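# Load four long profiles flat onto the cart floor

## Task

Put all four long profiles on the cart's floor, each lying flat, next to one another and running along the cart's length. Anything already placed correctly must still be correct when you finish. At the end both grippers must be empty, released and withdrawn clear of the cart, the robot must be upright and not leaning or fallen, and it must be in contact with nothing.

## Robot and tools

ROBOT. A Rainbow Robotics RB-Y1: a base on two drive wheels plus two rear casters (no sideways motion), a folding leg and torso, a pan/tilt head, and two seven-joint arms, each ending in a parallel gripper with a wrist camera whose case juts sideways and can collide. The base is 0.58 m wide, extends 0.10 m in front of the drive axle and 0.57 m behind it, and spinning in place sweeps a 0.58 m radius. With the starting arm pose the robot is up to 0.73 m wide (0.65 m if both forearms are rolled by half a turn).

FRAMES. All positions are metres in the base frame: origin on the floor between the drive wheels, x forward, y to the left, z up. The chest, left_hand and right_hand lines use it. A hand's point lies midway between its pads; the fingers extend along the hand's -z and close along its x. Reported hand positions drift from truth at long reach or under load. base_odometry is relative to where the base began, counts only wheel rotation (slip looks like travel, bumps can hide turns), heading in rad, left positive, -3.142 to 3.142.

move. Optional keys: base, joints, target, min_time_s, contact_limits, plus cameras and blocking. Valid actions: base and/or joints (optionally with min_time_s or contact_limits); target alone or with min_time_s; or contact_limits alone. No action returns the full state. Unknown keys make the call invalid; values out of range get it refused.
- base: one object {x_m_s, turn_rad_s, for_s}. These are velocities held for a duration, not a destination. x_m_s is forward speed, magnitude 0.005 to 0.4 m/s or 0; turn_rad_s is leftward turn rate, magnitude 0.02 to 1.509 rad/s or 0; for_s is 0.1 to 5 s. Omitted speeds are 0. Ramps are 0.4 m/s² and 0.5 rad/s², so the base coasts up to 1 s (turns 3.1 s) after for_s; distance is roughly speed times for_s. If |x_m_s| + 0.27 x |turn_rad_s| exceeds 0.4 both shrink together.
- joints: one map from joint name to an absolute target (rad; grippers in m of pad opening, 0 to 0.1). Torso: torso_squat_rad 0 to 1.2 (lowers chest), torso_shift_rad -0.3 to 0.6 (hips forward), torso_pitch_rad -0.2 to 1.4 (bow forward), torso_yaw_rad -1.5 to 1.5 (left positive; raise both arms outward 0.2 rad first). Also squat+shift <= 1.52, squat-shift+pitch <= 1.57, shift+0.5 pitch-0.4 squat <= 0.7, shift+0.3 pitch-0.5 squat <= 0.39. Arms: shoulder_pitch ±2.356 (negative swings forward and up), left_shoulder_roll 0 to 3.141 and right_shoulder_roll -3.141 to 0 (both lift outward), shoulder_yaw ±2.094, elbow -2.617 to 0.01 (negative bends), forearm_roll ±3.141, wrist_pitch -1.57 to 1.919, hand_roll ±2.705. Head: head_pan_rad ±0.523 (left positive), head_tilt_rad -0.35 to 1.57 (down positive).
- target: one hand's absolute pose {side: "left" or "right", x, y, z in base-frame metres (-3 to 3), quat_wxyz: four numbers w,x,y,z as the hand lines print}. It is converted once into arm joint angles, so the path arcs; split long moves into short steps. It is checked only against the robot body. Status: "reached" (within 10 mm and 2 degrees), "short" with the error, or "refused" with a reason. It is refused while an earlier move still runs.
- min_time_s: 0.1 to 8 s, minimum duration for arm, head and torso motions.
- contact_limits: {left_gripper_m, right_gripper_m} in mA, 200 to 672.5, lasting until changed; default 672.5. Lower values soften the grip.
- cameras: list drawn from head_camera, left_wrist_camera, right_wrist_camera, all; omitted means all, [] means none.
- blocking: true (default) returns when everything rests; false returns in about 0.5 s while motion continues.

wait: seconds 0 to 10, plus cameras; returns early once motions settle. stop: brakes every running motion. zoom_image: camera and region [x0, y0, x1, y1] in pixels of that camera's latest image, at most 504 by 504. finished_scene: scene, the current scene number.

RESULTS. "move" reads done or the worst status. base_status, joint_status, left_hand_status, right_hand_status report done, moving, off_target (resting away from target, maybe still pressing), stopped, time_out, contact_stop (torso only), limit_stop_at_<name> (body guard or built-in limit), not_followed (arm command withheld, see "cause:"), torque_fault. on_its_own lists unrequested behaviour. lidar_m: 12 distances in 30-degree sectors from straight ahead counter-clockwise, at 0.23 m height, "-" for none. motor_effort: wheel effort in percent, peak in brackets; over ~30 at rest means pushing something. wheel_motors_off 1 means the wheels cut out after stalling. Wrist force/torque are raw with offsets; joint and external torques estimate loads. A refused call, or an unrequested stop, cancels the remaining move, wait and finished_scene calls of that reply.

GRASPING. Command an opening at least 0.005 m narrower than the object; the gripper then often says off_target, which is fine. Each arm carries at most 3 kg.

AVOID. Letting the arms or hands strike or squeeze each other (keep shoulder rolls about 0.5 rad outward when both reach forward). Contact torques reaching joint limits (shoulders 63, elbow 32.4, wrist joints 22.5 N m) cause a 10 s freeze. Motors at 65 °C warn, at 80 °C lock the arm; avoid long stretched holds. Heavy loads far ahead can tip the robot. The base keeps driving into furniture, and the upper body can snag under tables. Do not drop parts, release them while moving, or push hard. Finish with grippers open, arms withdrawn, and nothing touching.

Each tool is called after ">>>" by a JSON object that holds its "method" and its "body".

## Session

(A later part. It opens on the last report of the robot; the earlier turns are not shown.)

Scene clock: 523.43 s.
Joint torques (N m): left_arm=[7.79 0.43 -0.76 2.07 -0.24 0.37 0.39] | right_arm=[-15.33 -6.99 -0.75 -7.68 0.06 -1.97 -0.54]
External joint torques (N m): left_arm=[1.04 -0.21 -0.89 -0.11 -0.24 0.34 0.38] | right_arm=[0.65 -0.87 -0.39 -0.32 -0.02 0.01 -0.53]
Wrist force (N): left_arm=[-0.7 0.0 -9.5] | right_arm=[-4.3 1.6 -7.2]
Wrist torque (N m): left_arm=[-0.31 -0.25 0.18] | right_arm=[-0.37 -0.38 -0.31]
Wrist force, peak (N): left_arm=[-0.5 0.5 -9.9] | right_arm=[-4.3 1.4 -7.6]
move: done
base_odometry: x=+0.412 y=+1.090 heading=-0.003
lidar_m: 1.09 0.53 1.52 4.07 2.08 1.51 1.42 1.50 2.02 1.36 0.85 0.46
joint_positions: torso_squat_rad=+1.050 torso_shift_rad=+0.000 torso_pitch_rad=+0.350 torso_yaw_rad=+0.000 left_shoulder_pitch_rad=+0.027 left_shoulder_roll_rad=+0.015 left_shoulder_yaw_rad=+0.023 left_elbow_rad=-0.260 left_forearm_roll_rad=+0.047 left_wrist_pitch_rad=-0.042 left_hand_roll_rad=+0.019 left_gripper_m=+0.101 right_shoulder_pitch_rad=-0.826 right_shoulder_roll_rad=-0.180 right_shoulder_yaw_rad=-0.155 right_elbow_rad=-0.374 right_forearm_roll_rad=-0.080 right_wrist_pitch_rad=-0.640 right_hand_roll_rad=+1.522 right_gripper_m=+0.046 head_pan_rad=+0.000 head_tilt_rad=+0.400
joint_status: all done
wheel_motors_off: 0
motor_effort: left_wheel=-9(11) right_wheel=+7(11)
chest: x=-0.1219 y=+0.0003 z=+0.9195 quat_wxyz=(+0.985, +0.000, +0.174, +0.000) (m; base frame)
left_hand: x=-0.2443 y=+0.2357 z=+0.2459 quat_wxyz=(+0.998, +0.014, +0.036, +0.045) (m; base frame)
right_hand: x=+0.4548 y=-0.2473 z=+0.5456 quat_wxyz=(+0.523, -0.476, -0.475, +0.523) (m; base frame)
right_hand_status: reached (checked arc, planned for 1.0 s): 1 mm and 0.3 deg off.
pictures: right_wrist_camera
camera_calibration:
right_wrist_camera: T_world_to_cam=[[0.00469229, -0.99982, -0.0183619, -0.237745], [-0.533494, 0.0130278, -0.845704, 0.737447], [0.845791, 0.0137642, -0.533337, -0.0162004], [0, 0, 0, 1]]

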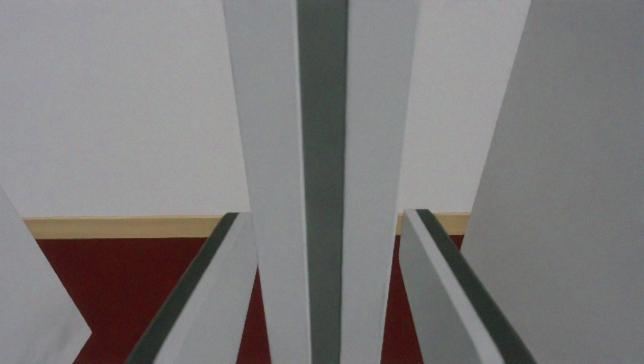

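>>> {"method": "move", "body": {"target": {"side":"right","x":0.460,"y":-0.246,"z":0.545,"quat_wxyz":[0.522,-0.477,-0.477,0.522]}, "min_time_s": 0.6, "cameras": []}}

>>> {"method": "move", "body": {"joints": {"right_gripper_m":0.015}, "cameras": ["right_wrist_camera"]}}

>>> {"method": "move", "body": {"target": {"side":"right","x":0.416,"y":-0.249,"z":0.575,"quat_wxyz":[0.522,-0.477,-0.477,0.522]}, "min_time_s": 2, "cameras": ["head_camera"]}}

>>> {"method": "move", "body": {"target": {"side":"right","x":0.33,"y":-0.2495,"z":0.62,"quat_wxyz":[0.522,-0.477,-0.477,0.522]}, "min_time_s": 2, "cameras": ["head_camera"]}}

>>> {"method": "move", "body": {"base": {"x_m_s":-0.2,"for_s":2.15}, "cameras": []}}

>>> {"method": "move", "body": {"base": {"turn_rad_s":-0.4,"for_s":3.92}, "cameras": ["head_camera"]}}

>>> {"method": "move", "body": {"base": {"x_m_s":0.26,"for_s":5}, "cameras": []}}

>>> {"method": "move", "body": {"base": {"turn_rad_s":0.4,"for_s":3.935}, "cameras": []}}

>>> {"method": "move", "body": {"joints": {"right_hand_roll_rad":-0.02,"torso_squat_rad":0.35,"torso_pitch_rad":0.3,"head_tilt_rad":0.7}, "min_time_s": 2.5, "cameras": []}}

>>> {"method": "move", "body": {"target": {"side":"right","x":0.34,"y":-0.295,"z":0.93,"quat_wxyz":[0.94,0.0207,-0.342,-0.0075]}, "min_time_s": 2, "cameras": ["head_camera"]}}

Scene clock: 535.60 s.
Wrist force, peak (N): left_arm=[-0.8 0.3 -10.0] | right_arm=[-4.8 1.9 -7.0]
move: done
joint_status: all done
wheel_motors_off: 0
motor_effort: left_wheel=-9(10) right_wheel=+8(10)
right_hand_status: reached (checked arc, planned for 0.6 s): 1 mm and 0.9 deg off.
pictures: none

Scene clock: 536.43 s.
Wrist force, peak (N): left_arm=[-1.1 0.0 -9.8] | right_arm=[-4.5 1.5 -7.0]
move: off_target
joint_status: right_gripper_m off_target (ended at +0.030, target +0.015)
wheel_motors_off: 0
motor_effort: left_wheel=-8(10) right_wheel=+9(10)
pictures: right_wrist_camera
camera_calibration:
right_wrist_camera: T_world_to_cam=[[0.00390956, -0.999818, -0.0186932, -0.235679], [-0.541474, 0.0135992, -0.840607, 0.740986], [0.840708, 0.0134083, -0.541323, -0.0137324], [0, 0, 0, 1]]

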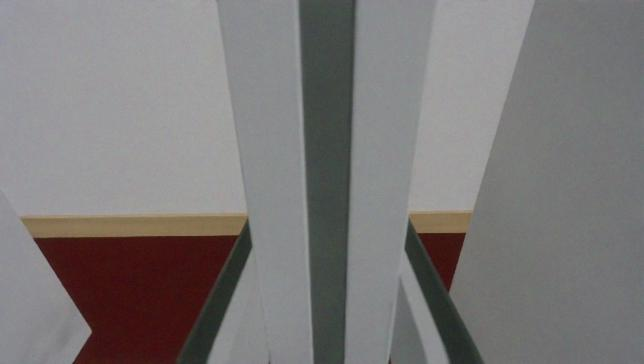

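Scene clock: 538.77 s.
Wrist force, peak (N): left_arm=[-1.2 0.2 -9.8] | right_arm=[-4.5 -50.6 -4.0]
move: done
joint_status: all done
wheel_motors_off: 0
motor_effort: left_wheel=-9(10) right_wheel=+7(10)
right_hand_status: reached (checked arc, planned for 2.0 s): 2 mm and 0.0 deg off.
pictures: head_camera
camera_calibration:
head_camera: T_world_to_cam=[[-0.0586545, -0.998225, 0.0103617, -0.00730672], [-0.644688, 0.0299521, -0.763859, 0.875861], [0.762193, -0.0514838, -0.6453, 0.675817], [0, 0, 0, 1]]

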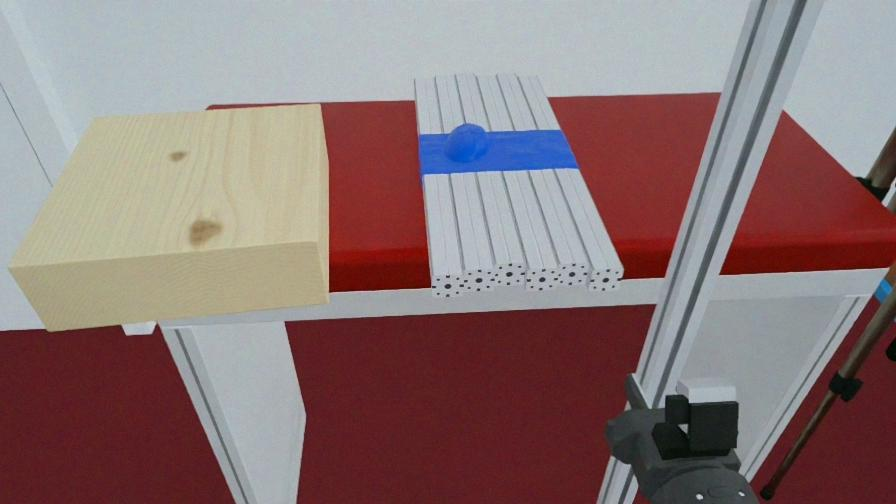

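Scene clock: 541.10 s.
Wrist force, peak (N): left_arm=[-1.2 -0.2 -9.9] | right_arm=[-4.4 11.9 -8.1]
move: done
joint_status: all done
wheel_motors_off: 0
motor_effort: left_wheel=-9(10) right_wheel=+8(10)
right_hand_status: reached (checked arc, planned for 2.0 s): 1 mm and 0.4 deg off.
pictures: head_camera
camera_calibration:
head_camera: T_world_to_cam=[[-0.0586542, -0.998225, 0.0103575, -0.00730443], [-0.64469, 0.0299553, -0.763857, 0.87586], [0.762191, -0.0514808, -0.645302, 0.675817], [0, 0, 0, 1]]

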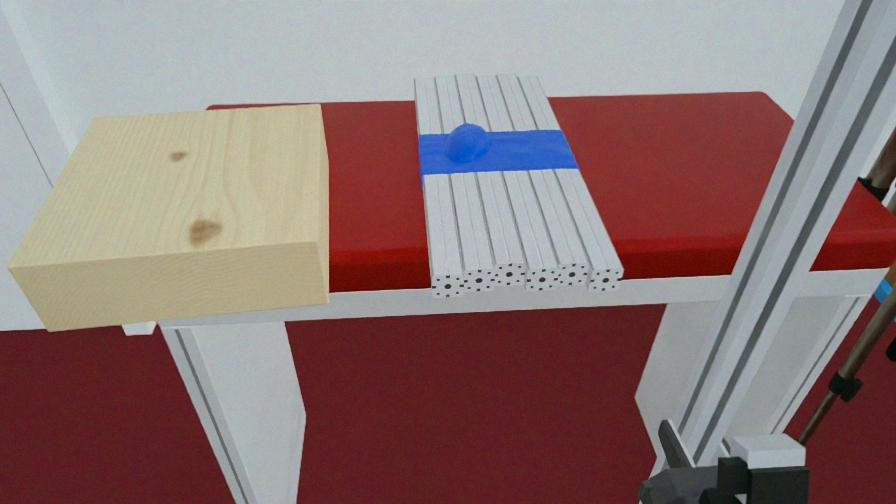

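Scene clock: 544.30 s.
Wrist force, peak (N): left_arm=[-0.7 0.0 -9.8] | right_arm=[-4.7 11.5 -8.8]
move: done
base_status: done (sent for 2.17 of 2.17 s)
wheel_motors_off: 0
motor_effort: left_wheel=-14(30) right_wheel=+14(45)
pictures: none

Scene clock: 549.37 s.
Wrist force, peak (N): left_arm=[-1.0 0.1 -10.0] | right_arm=[-4.7 11.3 -8.1]
move: done
base_status: done (sent for 3.93 of 3.93 s)
wheel_motors_off: 0
motor_effort: left_wheel=+13(50) right_wheel=+4(49)
pictures: head_camera
camera_calibration:
head_camera: T_world_to_cam=[[-0.058662, -0.998225, 0.0102894, -0.00727745], [-0.644811, 0.0300206, -0.763752, 0.875791], [0.762088, -0.051438, -0.645427, 0.675865], [0, 0, 0, 1]]

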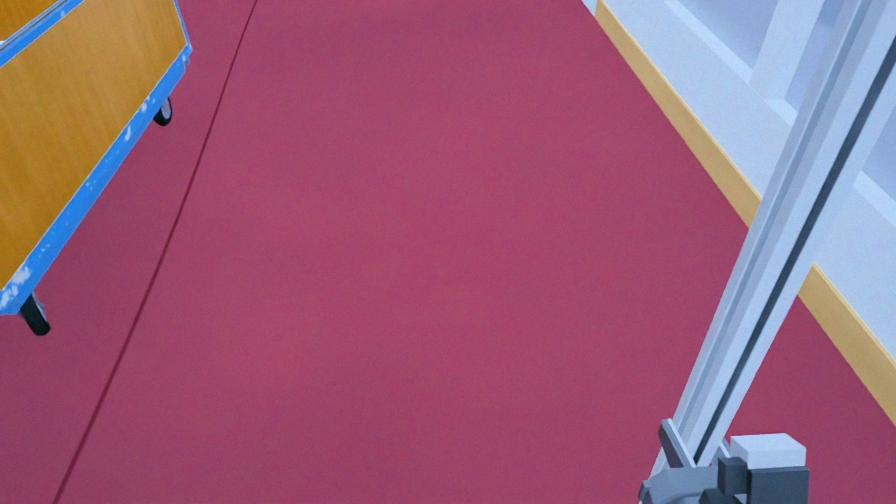

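Scene clock: 555.40 s.
Wrist force, peak (N): left_arm=[-1.1 0.3 -9.9] | right_arm=[-4.4 11.3 -9.0]
move: done
base_status: done (sent for 5 of 5 s)
wheel_motors_off: 0
motor_effort: left_wheel=-3(51) right_wheel=-3(55)
pictures: none

Scene clock: 560.47 s.
Wrist force, peak (N): left_arm=[-0.7 0.1 -10.0] | right_arm=[-4.9 11.2 -8.3]
move: done
base_status: done (sent for 3.93 of 3.93 s)
wheel_motors_off: 0
motor_effort: left_wheel=+2(44) right_wheel=+12(42)
pictures: none

Scene clock: 563.63 s.
Wrist force, peak (N): left_arm=[-0.9 0.1 -10.2] | right_arm=[-20.2 -3.6 -7.5]
move: done
joint_status: all done
wheel_motors_off: 0
motor_effort: left_wheel=+4(4) right_wheel=+18(19)
pictures: none

Scene clock: 565.97 s.
Joint torques (N m): left_arm=[6.08 0.85 0.3 1.9 -0.24 0.19 0.04] | right_arm=[-15.23 -10.92 -6.4 -13.33 0.92 -3.07 -0.22]
External joint torques (N m): left_arm=[0.58 0.2 0.18 0.21 -0.24 0.25 0.04] | right_arm=[-3.87 -2.22 -1.56 -4.34 0.53 -1.78 -0.25]
Wrist force (N): left_arm=[-0.7 0.6 -9.3] | right_arm=[-14.6 -5.8 -18.2]
Wrist torque (N m): left_arm=[-0.34 -0.20 0.20] | right_arm=[0.24 -0.66 -0.50]
Wrist force, peak (N): left_arm=[-0.7 0.6 -9.5] | right_arm=[-16.2 -5.4 -18.1]
move: done
base_odometry: x=-0.030 y=-0.209 heading=-0.004
lidar_m: 0.77 0.82 1.77 4.12 1.41 1.01 0.97 1.01 1.38 3.62 1.09 0.79
joint_positions: torso_squat_rad=+0.350 torso_shift_rad=+0.000 torso_pitch_rad=+0.300 torso_yaw_rad=+0.000 left_shoulder_pitch_rad=+0.027 left_shoulder_roll_rad=+0.015 left_shoulder_yaw_rad=+0.023 left_elbow_rad=-0.260 left_forearm_roll_rad=+0.047 left_wrist_pitch_rad=-0.042 left_hand_roll_rad=+0.019 left_gripper_m=+0.101 right_shoulder_pitch_rad=-0.350 right_shoulder_roll_rad=-0.450 right_shoulder_yaw_rad=-0.062 right_elbow_rad=-1.820 right_forearm_roll_rad=-0.369 right_wrist_pitch_rad=+1.160 right_hand_roll_rad=-0.192 right_gripper_m=+0.030 head_pan_rad=+0.000 head_tilt_rad=+0.700
joint_status: all done
wheel_motors_off: 0
motor_effort: left_wheel=+3(5) right_wheel=+19(19)
chest: x=-0.1363 y=+0.0003 z=+1.2336 quat_wxyz=(+0.989, +0.000, +0.150, +0.000) (m; base frame)
left_hand: x=-0.2252 y=+0.2358 z=+0.5548 quat_wxyz=(+0.999, +0.013, +0.011, +0.046) (m; base frame)
right_hand: x=+0.3394 y=-0.2949 z=+0.9291 quat_wxyz=(+0.940, +0.021, -0.341, -0.008) (m; base frame)
right_hand_status: reached (checked arc, planned for 2.0 s): 1 mm and 0.1 deg off.
pictures: head_camera
camera_calibration:
head_camera: T_world_to_cam=[[-0.0545135, -0.998212, 0.0245093, -0.0318838], [-0.813856, 0.0301979, -0.580281, 0.834072], [0.578503, -0.0515802, -0.814047, 1.12818], [0, 0, 0, 1]]

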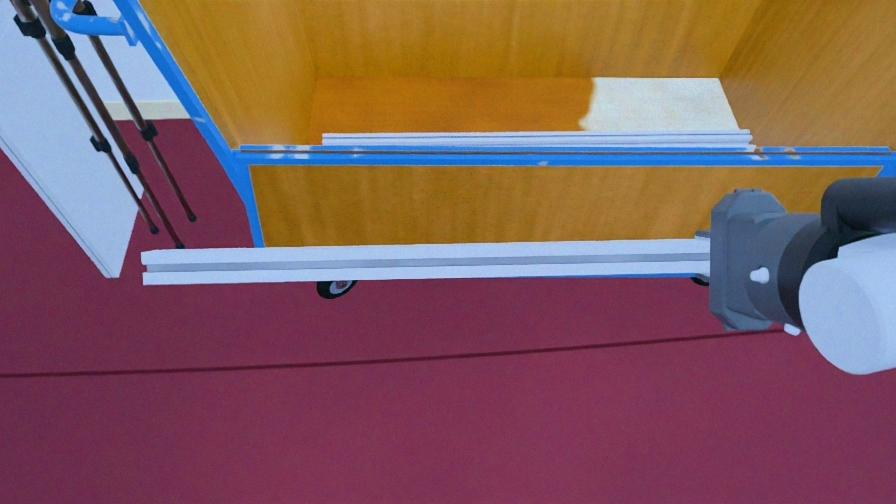

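>>> {"method": "move", "body": {"base": {"x_m_s":0.15,"for_s":1.9}, "joints": {"torso_squat_rad":0.5,"torso_shift_rad":0.15,"head_tilt_rad":0.6}, "cameras": []}}

>>> {"method": "move", "body": {"target": {"side":"right","x":0.43,"y":-0.335,"z":0.88,"quat_wxyz":[0.94,0.0258,-0.342,0.0066]}, "min_time_s": 1, "cameras": []}}

>>> {"method": "move", "body": {"joints": {"torso_squat_rad":0.45,"torso_shift_rad":0.2,"torso_pitch_rad":0.58,"right_shoulder_pitch_rad":-0.6}, "min_time_s": 2, "cameras": []}}

>>> {"method": "move", "body": {"target": {"side":"right","x":0.50,"y":-0.335,"z":0.86,"quat_wxyz":[0.94,0.0258,-0.342,0.0066]}, "min_time_s": 1, "cameras": []}}

>>> {"method": "move", "body": {"joints": {"torso_squat_rad":0.55,"torso_shift_rad":0.25,"torso_pitch_rad":0.85,"right_shoulder_pitch_rad":-0.61}, "min_time_s": 2, "cameras": []}}

>>> {"method": "move", "body": {"target": {"side":"right","x":0.54,"y":-0.305,"z":0.76,"quat_wxyz":[0.985,0.0253,-0.17,0.006]}, "min_time_s": 1, "cameras": ["head_camera"]}}

>>> {"method": "move", "body": {"base": {"x_m_s":0.15,"for_s":0.867}, "cameras": []}}

>>> {"method": "move", "body": {"joints": {"torso_squat_rad":0.75,"torso_shift_rad":0.32,"torso_pitch_rad":1.0,"right_shoulder_pitch_rad":-0.79}, "min_time_s": 2.5, "cameras": ["head_camera"]}}

>>> {"method": "move", "body": {"target": {"side":"right","x":0.555,"y":-0.308,"z":0.46,"quat_wxyz":[0.9996,0.02,0,-0.02]}, "min_time_s": 1.5, "cameras": ["head_camera"]}}

>>> {"method": "move", "body": {"joints": {"torso_squat_rad":0.86}, "min_time_s": 1, "cameras": []}}

>>> {"method": "move", "body": {"target": {"side":"right","x":0.555,"y":-0.318,"z":0.335,"quat_wxyz":[0.9996,0.02,0,-0.021]}, "min_time_s": 1.5, "cameras": ["head_camera"]}}

Scene clock: 580.97 s.
Wrist force, peak (N): left_arm=[-0.8 0.3 -9.8] | right_arm=[-14.0 -5.2 -19.5]
move: done
base_status: done (sent for 1.9 of 1.9 s)
joint_status: all done
wheel_motors_off: 0
motor_effort: left_wheel=+4(47) right_wheel=-7(56)
pictures: none

Scene clock: 582.30 s.
Wrist force, peak (N): left_arm=[-0.9 0.1 -9.7] | right_arm=[-15.0 -5.2 -18.7]
move: done
joint_status: all done
wheel_motors_off: 0
motor_effort: left_wheel=+6(6) right_wheel=-9(9)
right_hand_status: reached (checked arc, planned for 1.0 s): 1 mm and 0.1 deg off.
pictures: none

Scene clock: 584.60 s.
Wrist force, peak (N): left_arm=[0.4 -0.1 -9.8] | right_arm=[-14.6 -5.4 -18.9]
move: done
joint_status: all done
wheel_motors_off: 0
motor_effort: left_wheel=+6(7) right_wheel=-8(9)
pictures: none

Scene clock: 585.93 s.
Wrist force, peak (N): left_arm=[0.8 0.3 -9.7] | right_arm=[-15.7 -6.3 -19.1]
move: done
joint_status: all done
wheel_motors_off: 0
motor_effort: left_wheel=+6(7) right_wheel=-5(8)
right_hand_status: reached (checked arc, planned for 1.0 s): 1 mm and 0.1 deg off.
pictures: none

Scene clock: 588.23 s.
Wrist force, peak (N): left_arm=[1.0 0.4 -9.4] | right_arm=[-14.6 -5.9 -19.4]
move: done
joint_status: all done
wheel_motors_off: 0
motor_effort: left_wheel=+6(7) right_wheel=-5(9)
pictures: none

Scene clock: 589.57 s.
Wrist force, peak (N): left_arm=[2.6 -0.3 -8.6] | right_arm=[-15.4 -6.7 -19.8]
move: done
joint_status: all done
wheel_motors_off: 0
motor_effort: left_wheel=+7(7) right_wheel=-8(9)
right_hand_status: reached (checked arc, planned for 1.0 s): 1 mm and 0.1 deg off.
pictures: head_camera
camera_calibration:
head_camera: T_world_to_cam=[[-0.0383975, -0.998216, 0.0457193, -0.0357799], [-0.985226, 0.0301768, -0.168577, 0.567881], [0.166897, -0.0515168, -0.984628, 1.04847], [0, 0, 0, 1]]

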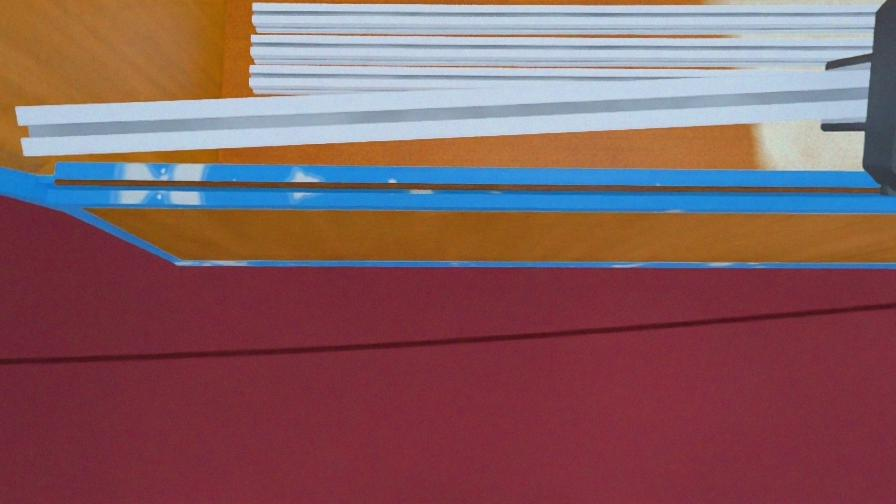

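Scene clock: 591.10 s.
Wrist force, peak (N): left_arm=[2.3 -0.2 -8.9] | right_arm=[-8.9 -5.1 -22.3]
move: done
base_status: done (sent for 0.87 of 0.87 s)
wheel_motors_off: 0
motor_effort: left_wheel=-1(29) right_wheel=-4(25)
pictures: none

Scene clock: 593.90 s.
Wrist force, peak (N): left_arm=[2.8 -0.2 -8.7] | right_arm=[-9.9 -5.3 -21.8]
move: done
joint_status: all done
wheel_motors_off: 0
motor_effort: left_wheel=+1(1) right_wheel=-3(6)
pictures: head_camera
camera_calibration:
head_camera: T_world_to_cam=[[-0.0311535, -0.998216, 0.050942, -0.034585], [-0.999353, 0.0301909, -0.0195565, 0.450422], [0.0179837, -0.0515183, -0.99851, 0.956311], [0, 0, 0, 1]]

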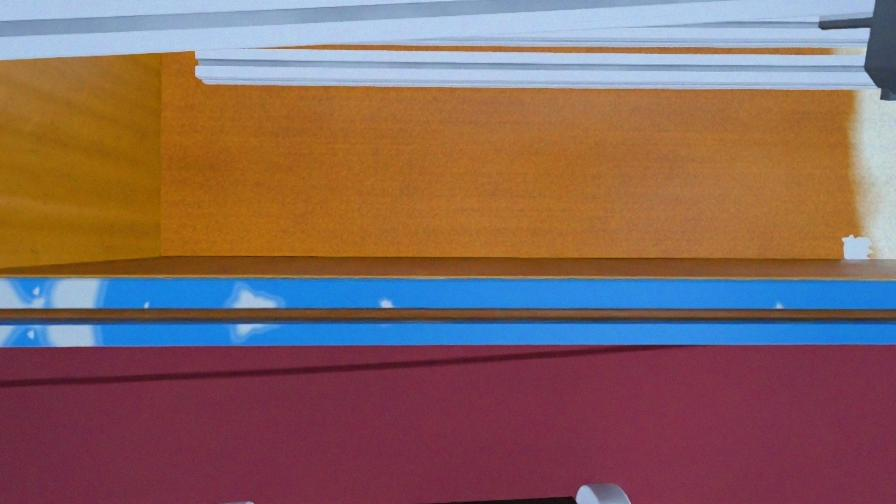

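Scene clock: 595.73 s.
Wrist force, peak (N): left_arm=[3.2 -0.1 -8.6] | right_arm=[-6.2 -5.9 -22.5]
move: done
joint_status: all done
wheel_motors_off: 0
motor_effort: left_wheel=+1(2) right_wheel=-5(5)
right_hand_status: reached (checked arc, planned for 1.5 s): 1 mm and 0.1 deg off.
pictures: head_camera
camera_calibration:
head_camera: T_world_to_cam=[[-0.0311446, -0.998217, 0.0509268, -0.0345727], [-0.999353, 0.0301813, -0.0195753, 0.450431], [0.0180034, -0.0515035, -0.998511, 0.956309], [0, 0, 0, 1]]

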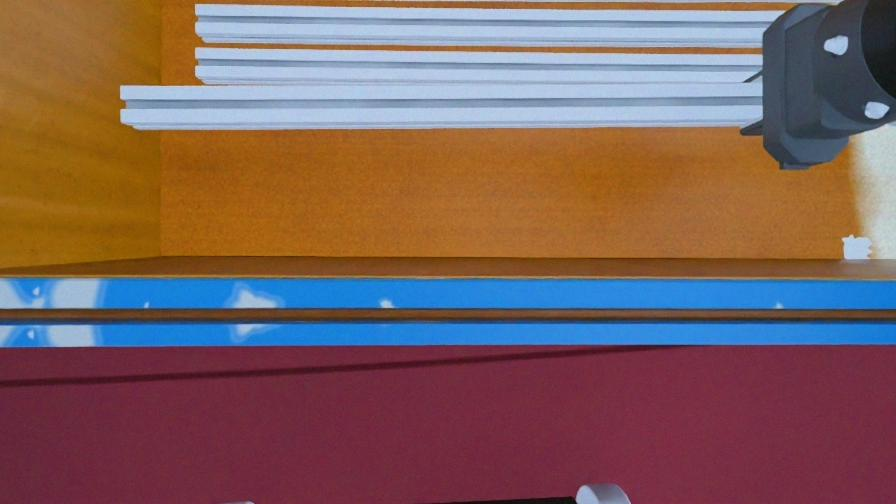

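Scene clock: 597.07 s.
Wrist force, peak (N): left_arm=[2.9 -0.2 -8.8] | right_arm=[-5.0 -4.8 -22.6]
move: done
joint_status: all done
wheel_motors_off: 0
motor_effort: left_wheel=+2(3) right_wheel=-2(4)
pictures: none

Scene clock: 599.00 s.
Joint torques (N m): left_arm=[21.37 0.2 -0.61 7.17 0.08 1.53 0.26] | right_arm=[-4.41 18.52 3.74 -1.38 3.71 -0.69 1.8]
External joint torques (N m): left_arm=[1.07 -0.24 -0.83 -0.48 0.08 0.38 0.22] | right_arm=[5.37 30.17 7.63 5.3 3.52 -0.61 1.8]
Wrist force (N): left_arm=[2.9 -0.2 -8.3] | right_arm=[-8.2 5.4 -22.6]
Wrist torque (N m): left_arm=[-0.28 -0.03 0.16] | right_arm=[0.07 -0.59 -2.21]
Wrist force, peak (N): left_arm=[3.3 -0.3 -8.8] | right_arm=[-6.1 45.3 -24.5]
move: done
base_odometry: x=+0.385 y=-0.210 heading=-0.003
lidar_m: 0.36 0.38 0.88 4.27 2.02 1.44 1.38 1.43 1.94 4.89 0.53 0.38
joint_positions: torso_squat_rad=+0.860 torso_shift_rad=+0.318 torso_pitch_rad=+0.995 torso_yaw_rad=-0.002 left_shoulder_pitch_rad=+0.027 left_shoulder_roll_rad=+0.015 left_shoulder_yaw_rad=+0.023 left_elbow_rad=-0.260 left_forearm_roll_rad=+0.047 left_wrist_pitch_rad=-0.042 left_hand_roll_rad=+0.019 left_gripper_m=+0.101 right_shoulder_pitch_rad=-1.086 right_shoulder_roll_rad=-0.630 right_shoulder_yaw_rad=-0.046 right_elbow_rad=-1.093 right_forearm_roll_rad=-0.532 right_wrist_pitch_rad=+1.214 right_hand_roll_rad=-0.077 right_gripper_m=+0.030 head_pan_rad=+0.000 head_tilt_rad=+0.600
joint_status: all done
wheel_motors_off: 0
motor_effort: left_wheel=+2(6) right_wheel=+11(15)
chest: x=+0.1742 y=+0.0009 z=+0.8826 quat_wxyz=(+0.879, -0.001, +0.477, -0.001) (m; base frame)
left_hand: x=-0.3282 y=+0.2355 z=+0.4172 quat_wxyz=(+0.935, +0.027, +0.351, +0.038) (m; base frame)
right_hand: x=+0.5586 y=-0.3231 z=+0.3418 quat_wxyz=(+1.000, +0.016, -0.006, -0.022) (m; base frame)
right_hand_status: reached (checked arc, planned for 1.5 s): 9 mm and 0.8 deg off.
pictures: head_camera
camera_calibration:
head_camera: T_world_to_cam=[[-0.0320928, -0.998048, 0.0535697, -0.034107], [-0.999211, 0.0307842, -0.0250763, 0.434887], [0.0233783, -0.0543323, -0.998249, 0.904435], [0, 0, 0, 1]]

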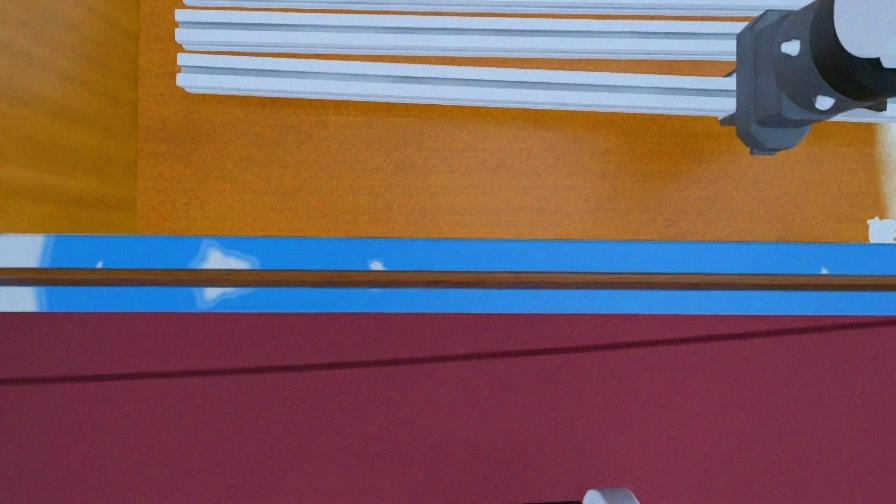

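>>> {"method": "move", "body": {"joints": {"torso_squat_rad":0.68}, "min_time_s": 1.5, "cameras": ["head_camera"]}}

>>> {"method": "move", "body": {"target": {"side":"right","x":0.558,"y":-0.318,"z":0.36,"quat_wxyz":[0.9996,0.02,0,-0.021]}, "min_time_s": 1.5, "cameras": ["head_camera"]}}

Scene clock: 605.47 s.
Wrist force, peak (N): left_arm=[3.1 -0.4 -8.5] | right_arm=[-5.9 -3.2 -24.4]
move: done
joint_status: all done
wheel_motors_off: 0
motor_effort: left_wheel=+1(3) right_wheel=+0(15)
pictures: head_camera
camera_calibration:
head_camera: T_world_to_cam=[[-0.0310997, -0.998208, 0.0511162, -0.0359107], [-0.999358, 0.0301445, -0.019354, 0.460968], [0.0177784, -0.0516853, -0.998505, 0.986504], [0, 0, 0, 1]]

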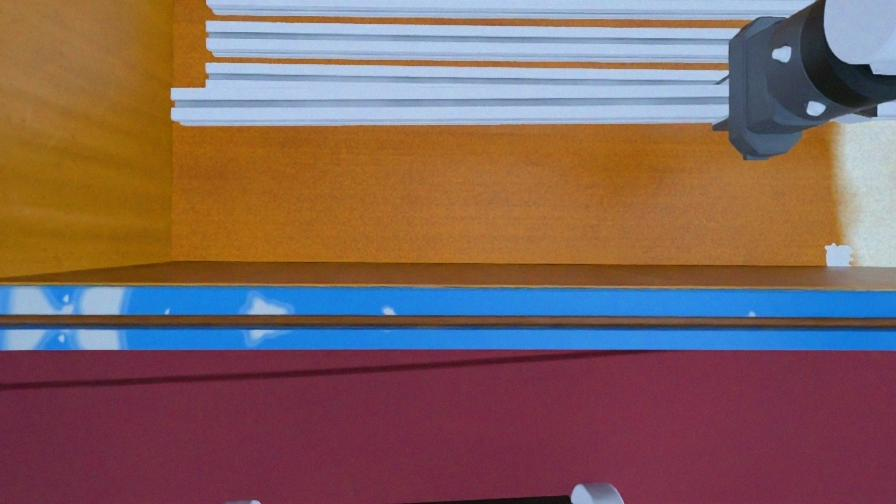

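Scene clock: 607.30 s.
Joint torques (N m): left_arm=[22.09 0.93 -0.2 7.08 -0.04 1.46 0.11] | right_arm=[-12.28 -11.81 -1.98 -7.39 0.42 -0.03 -0.04]
External joint torques (N m): left_arm=[1.69 0.4 -0.42 -0.61 -0.05 0.31 0.08] | right_arm=[-2.88 -1.26 0.46 -1.91 0.28 0.02 -0.04]
Wrist force (N): left_arm=[3.0 -0.3 -8.2] | right_arm=[-4.8 -4.8 -22.4]
Wrist torque (N m): left_arm=[-0.26 -0.02 0.11] | right_arm=[0.35 -0.52 -0.30]
Wrist force, peak (N): left_arm=[2.9 -0.6 -8.6] | right_arm=[-5.1 -4.8 -22.8]
move: done
base_odometry: x=+0.385 y=-0.210 heading=-0.003
lidar_m: 0.35 0.38 0.88 4.29 2.02 1.45 1.37 1.43 1.97 4.89 0.52 0.37
joint_positions: torso_squat_rad=+0.680 torso_shift_rad=+0.320 torso_pitch_rad=+1.001 torso_yaw_rad=+0.000 left_shoulder_pitch_rad=+0.027 left_shoulder_roll_rad=+0.015 left_shoulder_yaw_rad=+0.023 left_elbow_rad=-0.260 left_forearm_roll_rad=+0.047 left_wrist_pitch_rad=-0.042 left_hand_roll_rad=+0.019 left_gripper_m=+0.101 right_shoulder_pitch_rad=-1.154 right_shoulder_roll_rad=-0.557 right_shoulder_yaw_rad=-0.037 right_elbow_rad=-0.758 right_forearm_roll_rad=-0.526 right_wrist_pitch_rad=+0.966 right_hand_roll_rad=+0.042 right_gripper_m=+0.030 head_pan_rad=+0.000 head_tilt_rad=+0.600
joint_status: all done
wheel_motors_off: 0
motor_effort: left_wheel=+2(2) right_wheel=-1(3)
chest: x=+0.2038 y=+0.0003 z=+0.9642 quat_wxyz=(+0.877, +0.000, +0.480, +0.000) (m; base frame)
left_hand: x=-0.3015 y=+0.2358 z=+0.5022 quat_wxyz=(+0.934, +0.028, +0.353, +0.038) (m; base frame)
right_hand: x=+0.5574 y=-0.3180 z=+0.3598 quat_wxyz=(+1.000, +0.020, +0.000, -0.021) (m; base frame)
right_hand_status: reached (checked arc, planned for 1.5 s): 1 mm and 0.0 deg off.
pictures: head_camera
camera_calibration:
head_camera: T_world_to_cam=[[-0.0310974, -0.998211, 0.0510567, -0.0358717], [-0.999358, 0.0301433, -0.0193521, 0.460967], [0.0177785, -0.0516257, -0.998508, 0.986506], [0, 0, 0, 1]]

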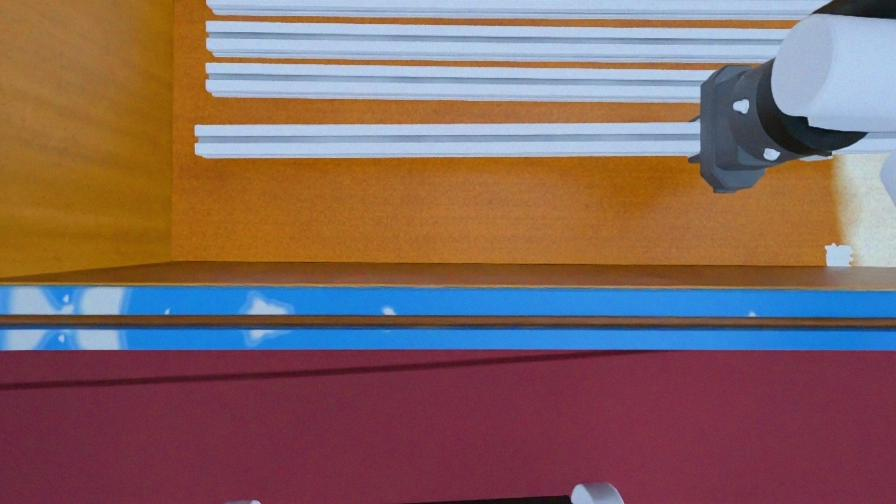

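>>> {"method": "move", "body": {"base": {"x_m_s":0.05,"for_s":0.433}, "cameras": []}}

>>> {"method": "move", "body": {"target": {"side":"right","x":0.557,"y":-0.322,"z":0.32,"quat_wxyz":[0.9993,0.02,0,-0.030]}, "min_time_s": 1.5, "cameras": ["head_camera"]}}

Scene clock: 614.53 s.
Wrist force, peak (N): left_arm=[2.9 -0.3 -8.5] | right_arm=[-5.0 -4.8 -23.2]
move: done
base_status: done (sent for 0.43 of 0.43 s)
wheel_motors_off: 0
motor_effort: left_wheel=-2(26) right_wheel=-1(28)
pictures: none

Scene clock: 616.37 s.
Joint torques (N m): left_arm=[21.73 0.17 0.19 7.43 -0.16 1.39 0.06] | right_arm=[-12.04 -10.92 -1.4 -5.36 0.34 -0.57 0.09]
External joint torques (N m): left_arm=[1.34 -0.35 -0.03 -0.26 -0.16 0.24 0.03] | right_arm=[-1.73 -1.33 -0.71 -1.64 0.2 -0.3 0.08]
Wrist force (N): left_arm=[2.9 -0.2 -8.2] | right_arm=[-6.2 -4.4 -22.1]
Wrist torque (N m): left_arm=[-0.29 -0.04 0.11] | right_arm=[0.38 -0.52 -0.28]
Wrist force, peak (N): left_arm=[3.0 0.1 -8.5] | right_arm=[-5.9 -6.2 -23.0]
move: short
base_odometry: x=+0.407 y=-0.210 heading=-0.003
lidar_m: 0.33 0.37 0.86 4.18 2.04 1.48 1.40 1.45 1.99 4.79 0.49 0.36
joint_positions: torso_squat_rad=+0.680 torso_shift_rad=+0.320 torso_pitch_rad=+1.000 torso_yaw_rad=+0.000 left_shoulder_pitch_rad=+0.027 left_shoulder_roll_rad=+0.015 left_shoulder_yaw_rad=+0.023 left_elbow_rad=-0.260 left_forearm_roll_rad=+0.047 left_wrist_pitch_rad=-0.042 left_hand_roll_rad=+0.019 left_gripper_m=+0.101 right_shoulder_pitch_rad=-1.327 right_shoulder_roll_rad=-0.499 right_shoulder_yaw_rad=-0.075 right_elbow_rad=-0.267 right_forearm_roll_rad=-0.542 right_wrist_pitch_rad=+0.561 right_hand_roll_rad=+0.202 right_gripper_m=+0.030 head_pan_rad=+0.000 head_tilt_rad=+0.600
joint_status: all done
wheel_motors_off: 0
motor_effort: left_wheel=+3(4) right_wheel=-5(8)
chest: x=+0.2036 y=+0.0003 z=+0.9643 quat_wxyz=(+0.878, +0.000, +0.479, +0.000) (m; base frame)
left_hand: x=-0.3014 y=+0.2358 z=+0.5021 quat_wxyz=(+0.934, +0.028, +0.353, +0.039) (m; base frame)
right_hand: x=+0.5560 y=-0.3215 z=+0.3213 quat_wxyz=(+0.998, -0.002, -0.053, -0.031) (m; base frame)
right_hand_status: short (checked arc, as near as the solve gets, planned for 1.5 s): 2 mm and 6.6 deg off. The place is met; only the turn is off.
pictures: head_camera
camera_calibration:
head_camera: T_world_to_cam=[[-0.0310166, -0.998222, 0.0508935, -0.0357547], [-0.999352, 0.0300414, -0.0198159, 0.46126], [0.0182518, -0.0514751, -0.998507, 0.98656], [0, 0, 0, 1]]

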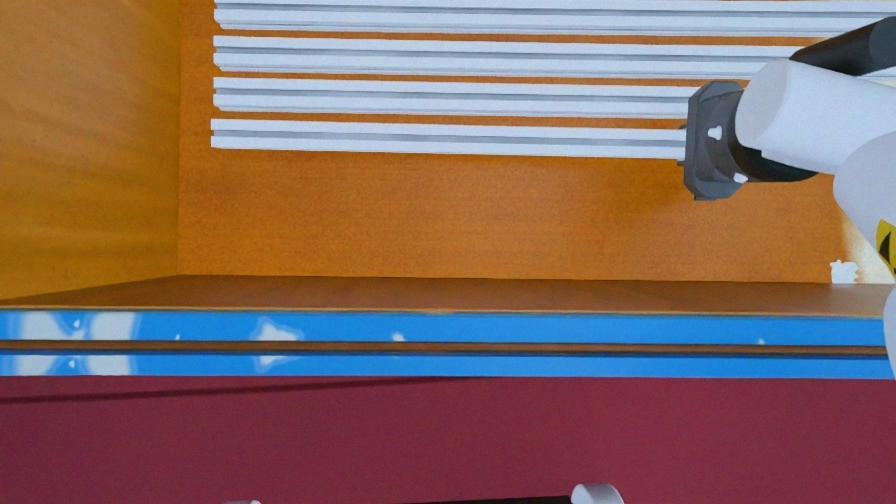

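>>> {"method": "move", "body": {"joints": {"torso_squat_rad":0.715}, "min_time_s": 1, "cameras": []}}

>>> {"method": "move", "body": {"target": {"side":"right","x":0.557,"y":-0.322,"z":0.315,"quat_wxyz":[0.9993,0.02,0,-0.030]}, "min_time_s": 1, "cameras": ["head_camera"]}}

Scene clock: 622.13 s.
Wrist force, peak (N): left_arm=[3.1 -0.3 -8.7] | right_arm=[-6.4 -4.5 -22.2]
move: done
joint_status: all done
wheel_motors_off: 0
motor_effort: left_wheel=+3(3) right_wheel=-4(7)
pictures: none

Scene clock: 623.47 s.
Joint torques (N m): left_arm=[22.03 0.86 -0.54 7.2 -0.23 1.29 0.34] | right_arm=[-13.47 -13.91 -1.22 -5.47 0.11 -0.32 -0.05]
External joint torques (N m): left_arm=[1.63 0.33 -0.77 -0.49 -0.24 0.14 0.31] | right_arm=[-2.56 -3.93 -0.52 -1.58 -0.02 -0.15 -0.06]
Wrist force (N): left_arm=[3.0 -0.4 -8.0] | right_arm=[-5.7 -5.0 -22.3]
Wrist torque (N m): left_arm=[-0.25 0.00 0.15] | right_arm=[0.12 -0.52 -0.36]
Wrist force, peak (N): left_arm=[3.2 0.0 -8.5] | right_arm=[-5.8 -4.8 -22.6]
move: short
base_odometry: x=+0.407 y=-0.210 heading=-0.003
lidar_m: 0.34 0.36 0.86 4.19 2.04 1.46 1.40 1.45 1.99 4.79 0.48 0.36
joint_positions: torso_squat_rad=+0.715 torso_shift_rad=+0.320 torso_pitch_rad=+1.000 torso_yaw_rad=+0.000 left_shoulder_pitch_rad=+0.027 left_shoulder_roll_rad=+0.015 left_shoulder_yaw_rad=+0.023 left_elbow_rad=-0.260 left_forearm_roll_rad=+0.047 left_wrist_pitch_rad=-0.042 left_hand_roll_rad=+0.019 left_gripper_m=+0.101 right_shoulder_pitch_rad=-1.356 right_shoulder_roll_rad=-0.519 right_shoulder_yaw_rad=-0.081 right_elbow_rad=-0.267 right_forearm_roll_rad=-0.553 right_wrist_pitch_rad=+0.647 right_hand_roll_rad=+0.217 right_gripper_m=+0.030 head_pan_rad=+0.000 head_tilt_rad=+0.600
joint_status: all done
wheel_motors_off: 0
motor_effort: left_wheel=+2(3) right_wheel=-4(5)
chest: x=+0.1987 y=+0.0003 z=+0.9494 quat_wxyz=(+0.878, +0.000, +0.480, +0.000) (m; base frame)
left_hand: x=-0.3064 y=+0.2358 z=+0.4873 quat_wxyz=(+0.934, +0.028, +0.353, +0.039) (m; base frame)
right_hand: x=+0.5557 y=-0.3214 z=+0.3156 quat_wxyz=(+0.999, +0.008, -0.029, -0.030) (m; base frame)
right_hand_status: short (checked arc, as near as the solve gets, planned for 1.0 s): 2 mm and 3.7 deg off. The place is met; only the turn is off.
pictures: head_camera
camera_calibration:
head_camera: T_world_to_cam=[[-0.0310137, -0.998222, 0.0508955, -0.0351513], [-0.999355, 0.0300457, -0.0196757, 0.455951], [0.0181115, -0.0514729, -0.99851, 0.971751], [0, 0, 0, 1]]

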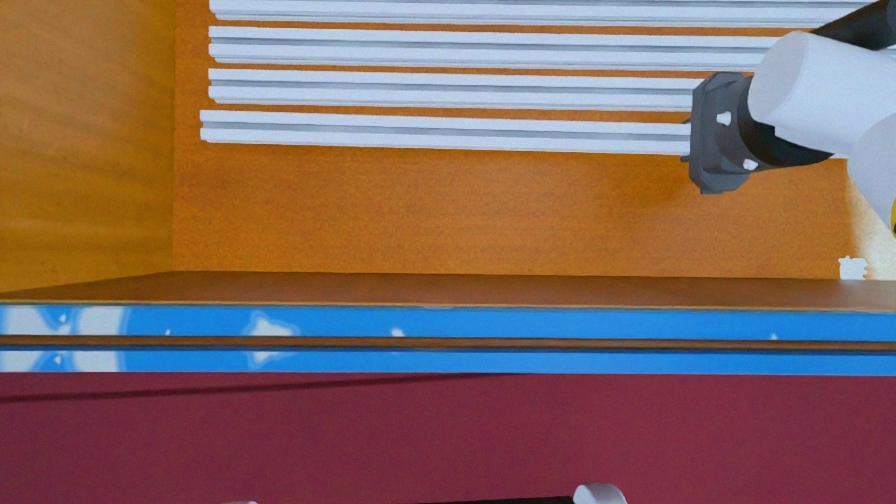

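>>> {"method": "move", "body": {"joints": {"torso_squat_rad":0.745}, "min_time_s": 1, "cameras": []}}

>>> {"method": "move", "body": {"target": {"side":"right","x":0.555,"y":-0.323,"z":0.302,"quat_wxyz":[0.9994,0.02,0,-0.028]}, "min_time_s": 1, "cameras": ["head_camera"]}}

Scene clock: 629.30 s.
Wrist force, peak (N): left_arm=[3.3 -0.1 -8.6] | right_arm=[-5.7 -4.9 -22.6]
move: done
joint_status: all done
wheel_motors_off: 0
motor_effort: left_wheel=+3(3) right_wheel=-1(6)
pictures: none

Scene clock: 630.73 s.
Joint torques (N m): left_arm=[22.27 0.45 0.06 7.31 -0.12 1.52 0.35] | right_arm=[-12.85 -12.67 -0.86 -6.1 0.87 -1.04 0.18]
External joint torques (N m): left_arm=[1.88 -0.07 -0.16 -0.38 -0.12 0.37 0.31] | right_arm=[-1.91 -2.67 -0.16 -2.18 0.74 -0.84 0.17]
Wrist force (N): left_arm=[2.8 -0.4 -7.9] | right_arm=[-7.8 -3.1 -11.5]
Wrist torque (N m): left_arm=[-0.25 -0.06 0.14] | right_arm=[0.12 -0.21 -0.37]
Wrist force, peak (N): left_arm=[3.2 -0.1 -8.6] | right_arm=[-7.0 -4.0 -19.1]
move: short
base_odometry: x=+0.407 y=-0.210 heading=-0.003
lidar_m: 0.34 0.36 0.86 4.17 2.04 1.47 1.39 1.46 1.98 4.78 0.50 0.37
joint_positions: torso_squat_rad=+0.745 torso_shift_rad=+0.320 torso_pitch_rad=+1.000 torso_yaw_rad=+0.000 left_shoulder_pitch_rad=+0.027 left_shoulder_roll_rad=+0.015 left_shoulder_yaw_rad=+0.023 left_elbow_rad=-0.260 left_forearm_roll_rad=+0.047 left_wrist_pitch_rad=-0.042 left_hand_roll_rad=+0.019 left_gripper_m=+0.101 right_shoulder_pitch_rad=-1.356 right_shoulder_roll_rad=-0.519 right_shoulder_yaw_rad=-0.081 right_elbow_rad=-0.267 right_forearm_roll_rad=-0.550 right_wrist_pitch_rad=+0.637 right_hand_roll_rad=+0.218 right_gripper_m=+0.030 head_pan_rad=+0.000 head_tilt_rad=+0.600
joint_status: all done
wheel_motors_off: 0
motor_effort: left_wheel=+2(3) right_wheel=-2(4)
chest: x=+0.1942 y=+0.0003 z=+0.9362 quat_wxyz=(+0.878, +0.000, +0.479, +0.000) (m; base frame)
left_hand: x=-0.3107 y=+0.2358 z=+0.4739 quat_wxyz=(+0.934, +0.028, +0.353, +0.039) (m; base frame)
right_hand: x=+0.5538 y=-0.3225 z=+0.3028 quat_wxyz=(+0.999, +0.006, -0.035, -0.029) (m; base frame)
right_hand_status: short (checked arc, as near as the solve gets, planned for 1.0 s): 2 mm and 4.3 deg off. The place is met; only the turn is off.
pictures: head_camera
camera_calibration:
head_camera: T_world_to_cam=[[-0.0310819, -0.998216, 0.050973, -0.0346788], [-0.999348, 0.030099, -0.0199386, 0.451436], [0.0183688, -0.0515595, -0.998501, 0.958566], [0, 0, 0, 1]]

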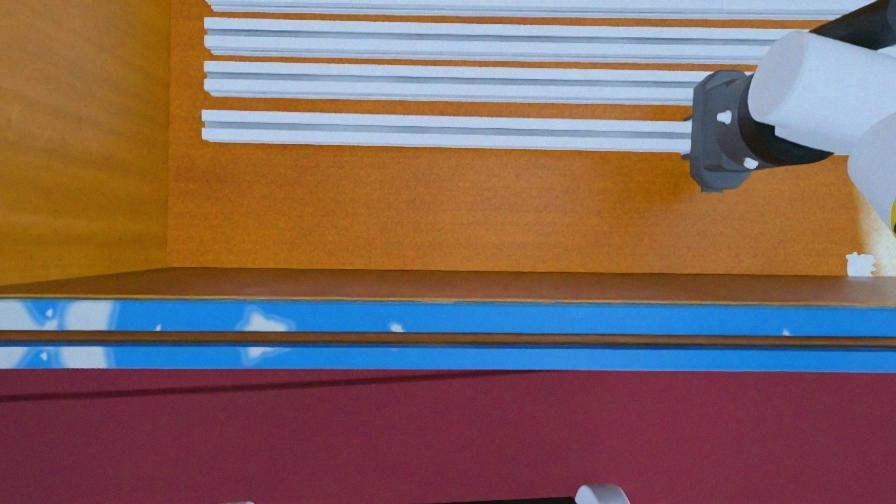

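>>> {"method": "move", "body": {"joints": {"torso_squat_rad":0.758}, "min_time_s": 1, "cameras": []}}

>>> {"method": "move", "body": {"target": {"side":"right","x":0.553,"y":-0.323,"z":0.300,"quat_wxyz":[0.9994,0.02,0,-0.028]}, "min_time_s": 1, "cameras": ["head_camera"]}}

Scene clock: 635.57 s.
Wrist force, peak (N): left_arm=[2.9 0.0 -8.7] | right_arm=[-15.6 -3.6 66.9]
move: done
joint_status: all done
wheel_motors_off: 0
motor_effort: left_wheel=+2(3) right_wheel=+0(4)
pictures: none

Scene clock: 636.90 s.
Joint torques (N m): left_arm=[22.12 0.1 -0.32 7.04 -0.08 1.3 0.08] | right_arm=[-6.13 -0.4 -0.65 -1.02 -1.02 0.14 -0.05]
External joint torques (N m): left_arm=[1.76 -0.4 -0.54 -0.64 -0.08 0.16 0.04] | right_arm=[4.98 9.77 0.06 2.97 -1.15 0.31 -0.04]
Wrist force (N): left_arm=[2.9 -0.1 -8.5] | right_arm=[-2.1 -11.0 20.5]
Wrist torque (N m): left_arm=[-0.28 -0.03 0.15] | right_arm=[-0.24 0.28 -0.22]
Wrist force, peak (N): left_arm=[2.9 0.2 -8.5] | right_arm=[-16.0 -3.3 66.2]
move: short
base_odometry: x=+0.407 y=-0.210 heading=-0.003
lidar_m: 0.34 0.36 0.86 4.19 2.05 1.47 1.40 1.46 1.98 4.80 0.50 0.36
joint_positions: torso_squat_rad=+0.758 torso_shift_rad=+0.319 torso_pitch_rad=+0.998 torso_yaw_rad=-0.001 left_shoulder_pitch_rad=+0.027 left_shoulder_roll_rad=+0.015 left_shoulder_yaw_rad=+0.023 left_elbow_rad=-0.260 left_forearm_roll_rad=+0.047 left_wrist_pitch_rad=-0.042 left_hand_roll_rad=+0.019 left_gripper_m=+0.101 right_shoulder_pitch_rad=-1.363 right_shoulder_roll_rad=-0.526 right_shoulder_yaw_rad=-0.084 right_elbow_rad=-0.268 right_forearm_roll_rad=-0.551 right_wrist_pitch_rad=+0.658 right_hand_roll_rad=+0.222 right_gripper_m=+0.030 head_pan_rad=+0.000 head_tilt_rad=+0.600
joint_status: all done
wheel_motors_off: 0
motor_effort: left_wheel=+2(3) right_wheel=+0(4)
chest: x=+0.1917 y=+0.0005 z=+0.9307 quat_wxyz=(+0.878, -0.001, +0.479, +0.000) (m; base frame)
left_hand: x=-0.3125 y=+0.2357 z=+0.4674 quat_wxyz=(+0.935, +0.027, +0.352, +0.038) (m; base frame)
right_hand: x=+0.5538 y=-0.3241 z=+0.3010 quat_wxyz=(+0.999, +0.007, -0.031, -0.029) (m; base frame)
right_hand_status: short (checked arc, as near as the solve gets, planned for 1.0 s): 2 mm and 3.8 deg off. The place is met; only the turn is off.
pictures: head_camera
camera_calibration:
head_camera: T_world_to_cam=[[-0.031407, -0.998159, 0.0518889, -0.0350346], [-0.999306, 0.0303175, -0.0216508, 0.450333], [0.0200378, -0.0525329, -0.998418, 0.952791], [0, 0, 0, 1]]

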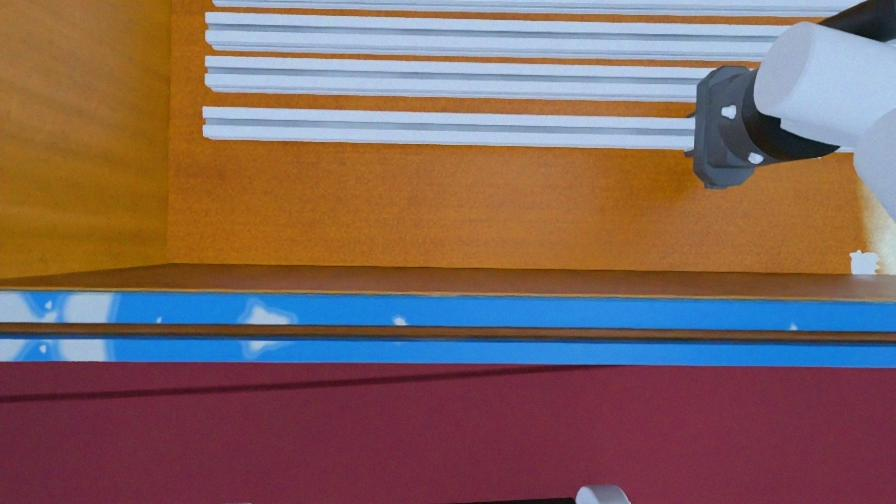

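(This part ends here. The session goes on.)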